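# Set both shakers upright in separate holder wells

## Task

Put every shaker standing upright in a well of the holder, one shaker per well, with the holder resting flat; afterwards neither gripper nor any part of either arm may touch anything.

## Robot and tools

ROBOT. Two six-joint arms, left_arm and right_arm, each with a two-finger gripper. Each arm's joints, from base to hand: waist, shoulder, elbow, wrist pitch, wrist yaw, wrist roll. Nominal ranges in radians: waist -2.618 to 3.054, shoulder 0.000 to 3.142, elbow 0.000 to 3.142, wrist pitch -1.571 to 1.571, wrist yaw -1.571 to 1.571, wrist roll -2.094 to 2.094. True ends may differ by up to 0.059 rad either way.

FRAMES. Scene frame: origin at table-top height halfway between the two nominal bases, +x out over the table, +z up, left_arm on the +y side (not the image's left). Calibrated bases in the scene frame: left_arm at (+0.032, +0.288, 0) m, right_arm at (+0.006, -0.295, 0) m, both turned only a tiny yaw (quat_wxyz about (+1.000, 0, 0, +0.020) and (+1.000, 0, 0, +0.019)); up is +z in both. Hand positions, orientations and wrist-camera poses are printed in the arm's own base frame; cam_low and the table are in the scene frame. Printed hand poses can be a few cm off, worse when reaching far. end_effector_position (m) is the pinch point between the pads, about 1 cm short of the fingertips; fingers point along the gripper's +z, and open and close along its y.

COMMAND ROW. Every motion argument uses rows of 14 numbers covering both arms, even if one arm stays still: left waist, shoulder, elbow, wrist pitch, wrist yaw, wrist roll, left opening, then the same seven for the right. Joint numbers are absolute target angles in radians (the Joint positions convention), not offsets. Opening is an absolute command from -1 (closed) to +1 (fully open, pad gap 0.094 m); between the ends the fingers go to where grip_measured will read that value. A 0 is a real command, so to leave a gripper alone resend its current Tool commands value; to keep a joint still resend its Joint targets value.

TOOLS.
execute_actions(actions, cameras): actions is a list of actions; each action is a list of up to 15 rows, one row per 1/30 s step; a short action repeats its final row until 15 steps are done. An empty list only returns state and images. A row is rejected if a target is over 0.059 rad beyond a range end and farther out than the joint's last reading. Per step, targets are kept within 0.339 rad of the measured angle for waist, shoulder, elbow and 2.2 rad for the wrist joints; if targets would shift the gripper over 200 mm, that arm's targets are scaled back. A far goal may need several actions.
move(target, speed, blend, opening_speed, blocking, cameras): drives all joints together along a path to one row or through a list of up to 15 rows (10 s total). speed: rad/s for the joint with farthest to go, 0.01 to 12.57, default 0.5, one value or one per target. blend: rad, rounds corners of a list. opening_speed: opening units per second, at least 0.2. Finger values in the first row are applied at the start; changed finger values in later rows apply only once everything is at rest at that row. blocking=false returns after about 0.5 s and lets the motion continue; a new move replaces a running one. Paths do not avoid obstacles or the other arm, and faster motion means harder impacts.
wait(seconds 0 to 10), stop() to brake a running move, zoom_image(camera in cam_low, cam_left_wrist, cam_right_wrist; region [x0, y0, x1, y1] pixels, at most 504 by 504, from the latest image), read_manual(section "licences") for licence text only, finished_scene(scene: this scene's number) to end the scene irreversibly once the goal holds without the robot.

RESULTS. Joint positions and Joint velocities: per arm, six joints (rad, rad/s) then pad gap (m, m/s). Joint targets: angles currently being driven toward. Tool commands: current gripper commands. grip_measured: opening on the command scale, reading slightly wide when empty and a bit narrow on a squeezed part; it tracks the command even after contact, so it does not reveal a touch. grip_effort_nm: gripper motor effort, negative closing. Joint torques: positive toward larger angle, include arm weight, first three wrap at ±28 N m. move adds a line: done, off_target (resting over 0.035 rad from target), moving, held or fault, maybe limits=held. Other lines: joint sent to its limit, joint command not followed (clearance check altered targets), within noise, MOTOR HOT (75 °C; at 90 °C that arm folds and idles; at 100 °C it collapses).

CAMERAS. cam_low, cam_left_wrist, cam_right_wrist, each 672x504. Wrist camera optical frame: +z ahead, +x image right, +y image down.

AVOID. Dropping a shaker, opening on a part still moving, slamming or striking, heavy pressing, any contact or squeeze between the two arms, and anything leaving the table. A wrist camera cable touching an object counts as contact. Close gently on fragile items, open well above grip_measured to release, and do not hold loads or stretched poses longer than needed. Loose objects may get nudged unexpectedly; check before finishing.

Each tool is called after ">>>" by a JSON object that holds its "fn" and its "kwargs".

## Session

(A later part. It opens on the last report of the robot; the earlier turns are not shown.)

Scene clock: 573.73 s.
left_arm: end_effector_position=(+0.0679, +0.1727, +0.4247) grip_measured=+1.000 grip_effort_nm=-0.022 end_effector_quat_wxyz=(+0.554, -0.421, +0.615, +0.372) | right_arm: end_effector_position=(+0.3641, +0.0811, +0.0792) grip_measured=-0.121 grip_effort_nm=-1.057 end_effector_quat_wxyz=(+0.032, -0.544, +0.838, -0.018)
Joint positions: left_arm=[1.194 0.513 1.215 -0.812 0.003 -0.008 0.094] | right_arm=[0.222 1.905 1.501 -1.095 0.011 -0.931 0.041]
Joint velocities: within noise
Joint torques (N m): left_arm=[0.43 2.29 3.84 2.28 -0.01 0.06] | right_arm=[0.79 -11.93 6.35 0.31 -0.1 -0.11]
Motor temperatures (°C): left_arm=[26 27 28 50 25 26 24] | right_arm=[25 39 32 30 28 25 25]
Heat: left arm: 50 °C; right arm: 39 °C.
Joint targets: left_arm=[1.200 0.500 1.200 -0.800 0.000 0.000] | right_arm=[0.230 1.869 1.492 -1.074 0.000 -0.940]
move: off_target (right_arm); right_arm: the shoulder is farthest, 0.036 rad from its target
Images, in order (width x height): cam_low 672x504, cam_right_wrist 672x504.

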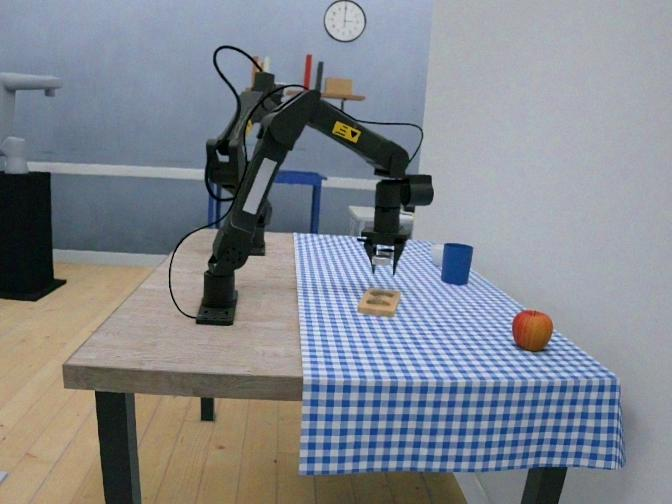

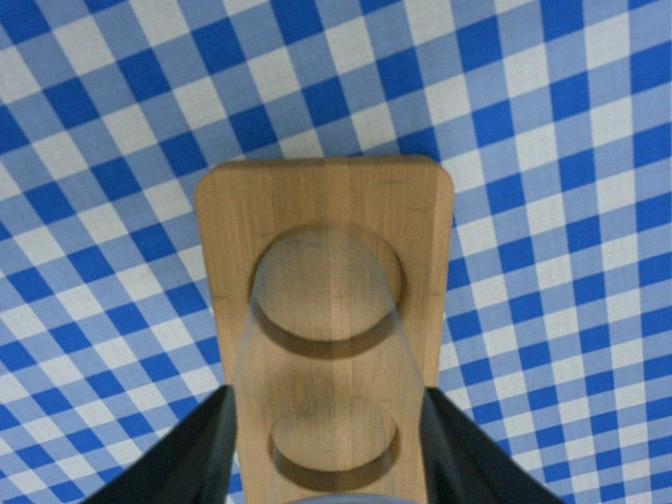

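>>> {"fn": "move", "kwargs": {"target": [1.2, 0.5, 1.2, -0.8, 0, 0, 1, 0.228, 1.842, 1.430, -0.992, 0, -0.94, -0.3], "speed": 0.1, "cameras": ["cam_low","cam_right_wrist"]}}

>>> {"fn": "zoom_image", "kwargs": {"camera": "cam_low", "region": [340, 220, 430, 330]}}

Scene clock: 591.60 s.
left_arm: end_effector_position=(+0.0679, +0.1727, +0.4247) grip_measured=+1.000 grip_effort_nm=-0.022 end_effector_quat_wxyz=(+0.554, -0.421, +0.615, +0.372) | right_arm: end_effector_position=(+0.3623, +0.0807, +0.0783) grip_measured=-0.121 grip_effort_nm=-1.057 end_effector_quat_wxyz=(+0.048, -0.544, +0.837, -0.024)
Joint positions: left_arm=[1.194 0.513 1.215 -0.812 0.003 -0.008 0.094] | right_arm=[0.222 1.866 1.442 -1.04 0.011 -0.931 0.041]
Joint velocities: within noise
Joint torques (N m): left_arm=[0.43 2.32 3.84 2.28 -0.01 0.06] | right_arm=[0.59 -10.61 6.09 0.63 -0.09 -0.11]
Motor temperatures (°C): left_arm=[26 27 28 50 25 26 24] | right_arm=[25 38 32 30 28 25 26]
Heat: left arm: 50 °C; right arm: 38 °C.
Joint targets: left_arm=[1.200 0.500 1.200 -0.800 0.000 0.000] | right_arm=[0.228 1.842 1.430 -0.992 0.000 -0.940]
move: off_target (right_arm); right_arm: the wrist pitch is farthest, 0.048 rad from its target
Images, in order (width x height): cam_low 672x504, cam_right_wrist 672x504.

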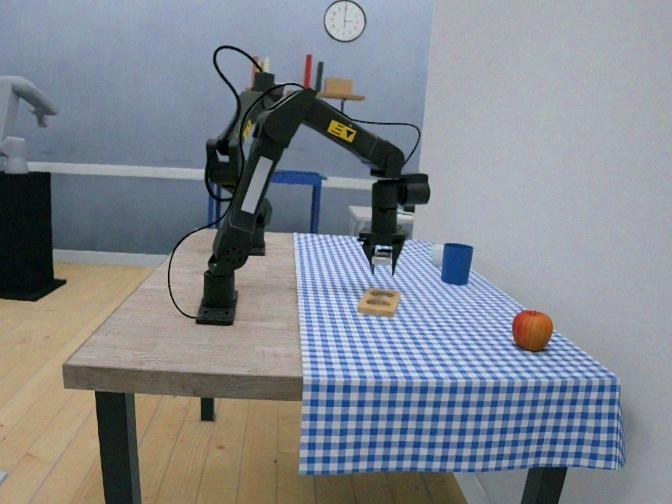

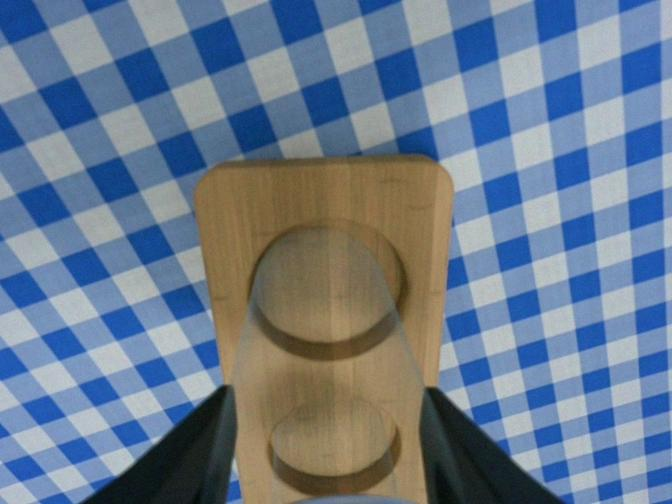

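Scaled by 4.582 from the camera's 672x504 image, which has a finer 960x720 frame.

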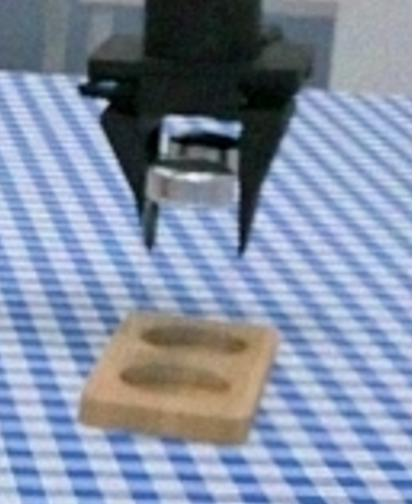

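>>> {"fn": "move", "kwargs": {"target": [1.2, 0.5, 1.2, -0.8, 0, 0, 1, 0.228, 1.847, 1.410, -0.958, 0, -0.94, -0.3], "speed": 0.1, "cameras": ["cam_right_wrist"]}}

>>> {"fn": "zoom_image", "kwargs": {"camera": "cam_right_wrist", "region": [180, 140, 480, 400]}}

Scene clock: 606.33 s.
left_arm: end_effector_position=(+0.0679, +0.1727, +0.4247) grip_measured=+1.000 grip_effort_nm=-0.017 end_effector_quat_wxyz=(+0.554, -0.421, +0.615, +0.372) | right_arm: end_effector_position=(+0.3618, +0.0811, +0.0778) grip_measured=-0.121 grip_effort_nm=-1.057 end_effector_quat_wxyz=(+0.053, -0.544, +0.837, -0.024)
Joint positions: left_arm=[1.194 0.513 1.215 -0.812 0.003 -0.008 0.094] | right_arm=[0.222 1.856 1.428 -1.026 0.008 -0.932 0.041]
Joint velocities: within noise
Joint torques (N m): left_arm=[0.44 2.29 3.86 2.27 -0.01 0.06] | right_arm=[0.61 -9.37 5.65 0.84 -0.06 -0.1]
Motor temperatures (°C): left_arm=[26 27 28 50 25 26 24] | right_arm=[25 37 32 30 28 25 26]
Heat: left arm: 50 °C; right arm: 37 °C.
Joint targets: left_arm=[1.200 0.500 1.200 -0.800 0.000 0.000] | right_arm=[0.228 1.847 1.410 -0.958 0.000 -0.940]
move: off_target (right_arm); right_arm: the wrist pitch is farthest, 0.068 rad from its target
Images, in order (width x height): cam_right_wrist 672x504.

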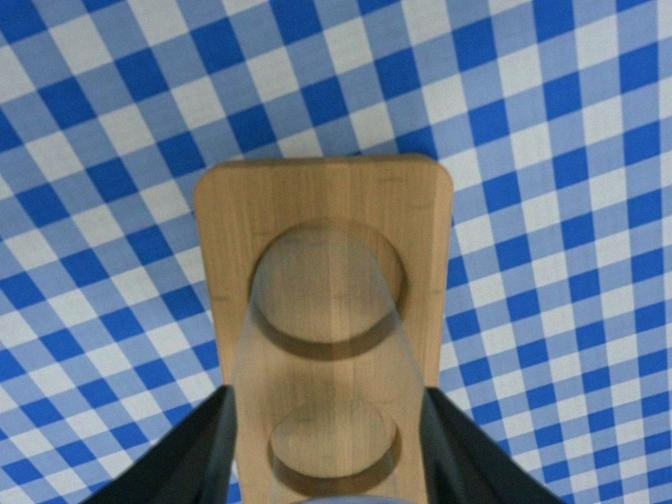

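Scaled by 1.680 from the camera's 672x504 image, which has a finer 960x720 frame.

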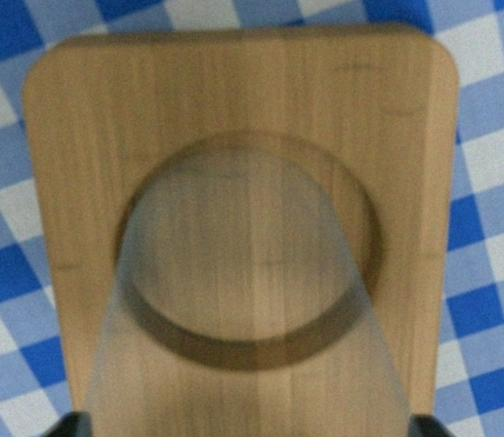

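>>> {"fn": "move", "kwargs": {"target": [[1.2, 0.5, 1.2, -0.8, 0, 0, 1, 0.222, 1.854, 1.425, -1.01, 0, -0.932, -0.3],[1.2, 0.5, 1.2, -0.8, 0, 0, 1, 0.222, 1.854, 1.425, -1.01, 0, -0.932, 0.4]], "speed": 0.1, "opening_speed": 0.4, "cameras": ["cam_low","cam_right_wrist"]}}

>>> {"fn": "zoom_image", "kwargs": {"camera": "cam_low", "region": [340, 220, 430, 330]}}

Scene clock: 621.50 s.
left_arm: end_effector_position=(+0.0679, +0.1727, +0.4247) grip_measured=+1.000 grip_effort_nm=-0.022 end_effector_quat_wxyz=(+0.554, -0.421, +0.615, +0.372) | right_arm: end_effector_position=(+0.3626, +0.0813, +0.0779) grip_measured=+0.399 grip_effort_nm=0.056 end_effector_quat_wxyz=(+0.055, -0.544, +0.837, -0.025)
Joint positions: left_arm=[1.194 0.513 1.215 -0.812 0.003 -0.008 0.094] | right_arm=[0.222 1.856 1.428 -1.022 0.008 -0.933 0.066]
Joint velocities: within noise
Joint torques (N m): left_arm=[0.43 2.33 3.84 2.28 -0.01 0.06] | right_arm=[0.03 -8.85 6.99 0.29 -0.06 -0.02]
Motor temperatures (°C): left_arm=[26 27 28 50 25 26 24] | right_arm=[25 38 32 30 28 25 26]
Heat: left arm: 50 °C; right arm: 38 °C.
Joint targets: left_arm=[1.200 0.500 1.200 -0.800 0.000 0.000] | right_arm=[0.222 1.854 1.425 -1.010 0.000 -0.932]
move: done
Images, in order (width x height): cam_low 672x504, cam_right_wrist 672x504.

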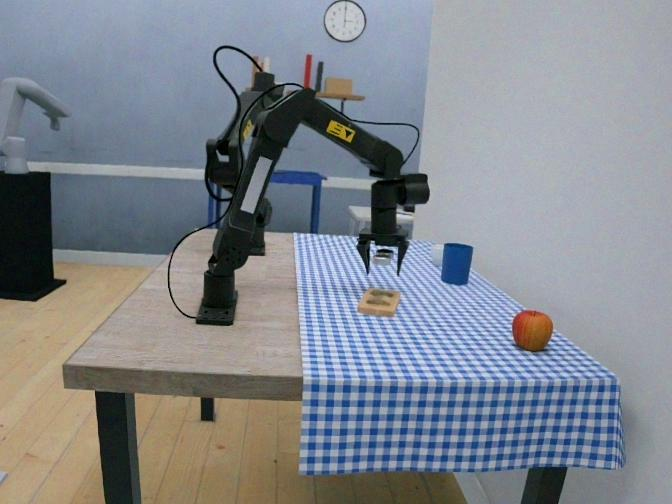

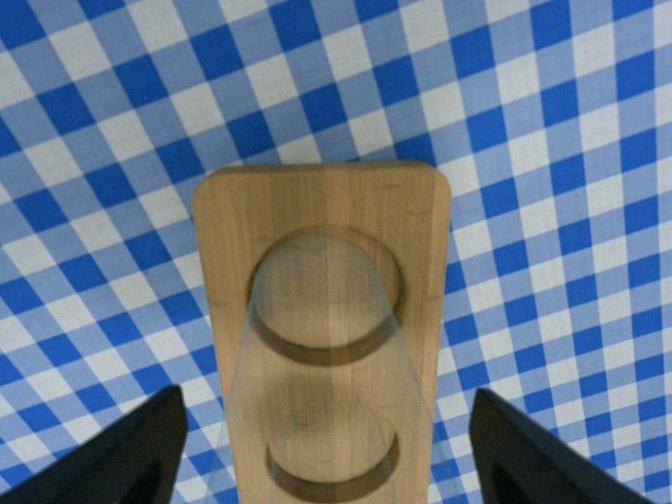

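Scaled by 4.582 from the camera's 672x504 image, which has a finer 960x720 frame.

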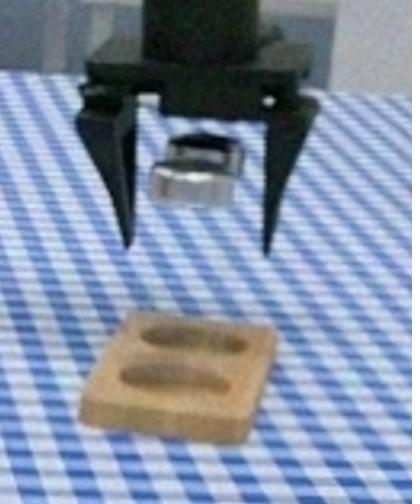

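>>> {"fn": "move", "kwargs": {"target": [[1.2, 0.5, 1.2, -0.8, 0, 0, 1, 0.222, 1.854, 1.425, -1.01, 0, -0.932, 0.95],[1.2, 0.5, 1.2, -0.8, 0, 0, 1, 0.222, 1.866, 1.69, -1.275, 0, -0.932, 0.95],[1.2, 0.5, 1.2, -0.8, 0, 0, 1, 0.222, 1.875, 1.95, -1.519, 0, -0.932, 0.95],[1.2, 0.5, 1.2, -0.8, 0, 0, 1, -0.1, 1.35, 1.7, -1.2, 0, 0, 0.95]], "speed": [0.2,0.25,0.4,0.8]}}

>>> {"fn": "zoom_image", "kwargs": {"camera": "cam_low", "region": [340, 220, 430, 330]}}

Scene clock: 634.60 s.
left_arm: end_effector_position=(+0.0679, +0.1727, +0.4247) grip_measured=+1.000 grip_effort_nm=-0.022 end_effector_quat_wxyz=(+0.554, -0.421, +0.615, +0.372) | right_arm: end_effector_position=(+0.3339, -0.0314, +0.3275) grip_measured=+0.949 grip_effort_nm=0.037 end_effector_quat_wxyz=(+0.345, +0.040, +0.938, -0.021)
Joint positions: left_arm=[1.194 0.513 1.215 -0.812 0.003 -0.008 0.094] | right_arm=[-0.093 1.36 1.708 -1.215 0.008 -0.011 0.092]
Joint velocities: within noise
Joint torques (N m): left_arm=[0.46 2.32 3.86 2.27 -0.01 0.05] | right_arm=[-0.69 -5.01 6.41 1.14 -0.06 0.08]
Motor temperatures (°C): left_arm=[26 27 28 50 25 26 24] | right_arm=[25 38 33 30 28 25 25]
Heat: left arm: 50 °C; right arm: 38 °C.
Joint targets: left_arm=[1.200 0.500 1.200 -0.800 0.000 0.000] | right_arm=[-0.100 1.350 1.700 -1.200 0.000 0.000]
move: done

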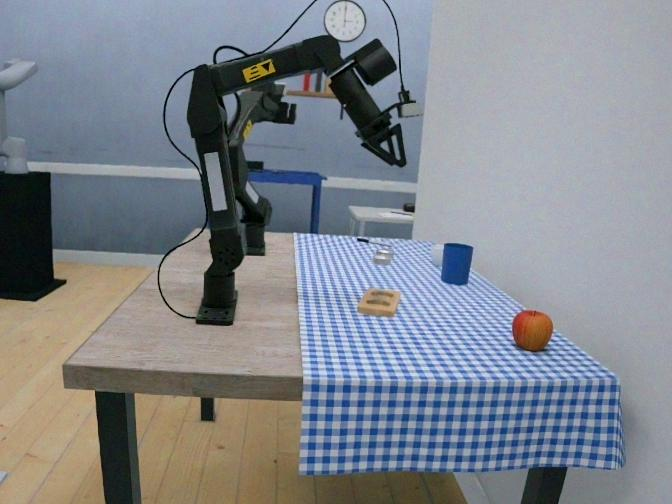

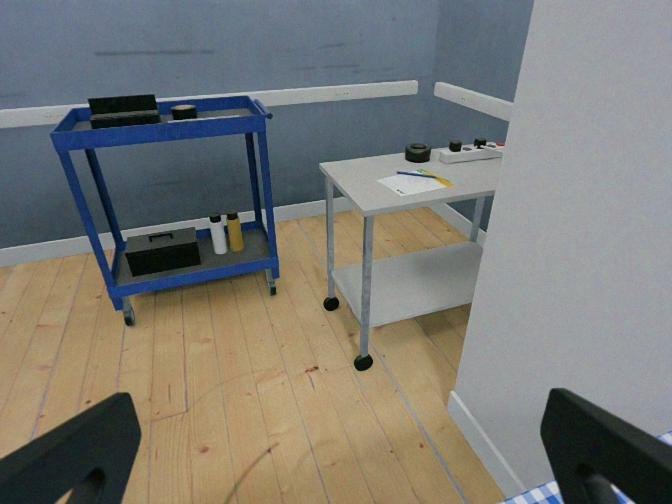

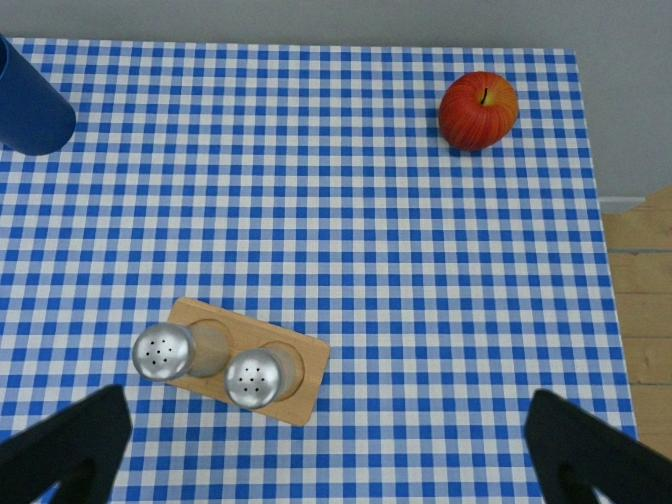

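Scaled by 4.582 from the camera's 672x504 image, which has a finer 960x720 frame.

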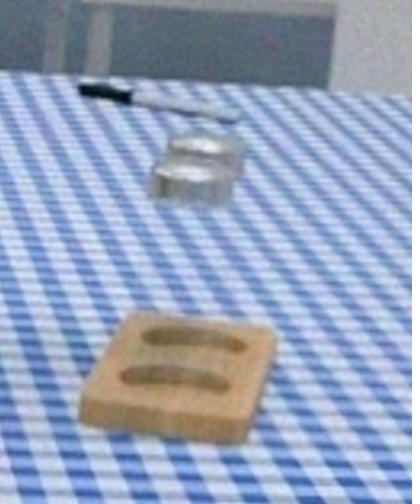

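>>> {"fn": "zoom_image", "kwargs": {"camera": "cam_right_wrist", "region": [120, 280, 350, 440]}}

Scaled by 2.191 from the camera's 672x504 image, which has a finer 960x720 frame.

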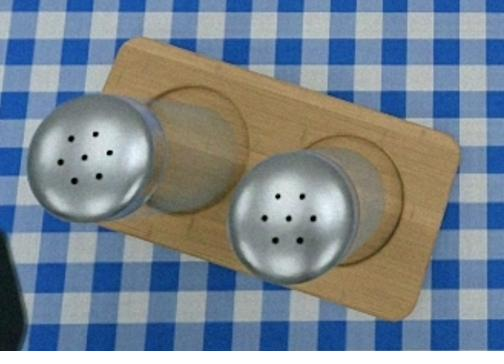

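>>> {"fn": "finished_scene", "kwargs": {"scene": 2}}

The scene is finished: the task was done.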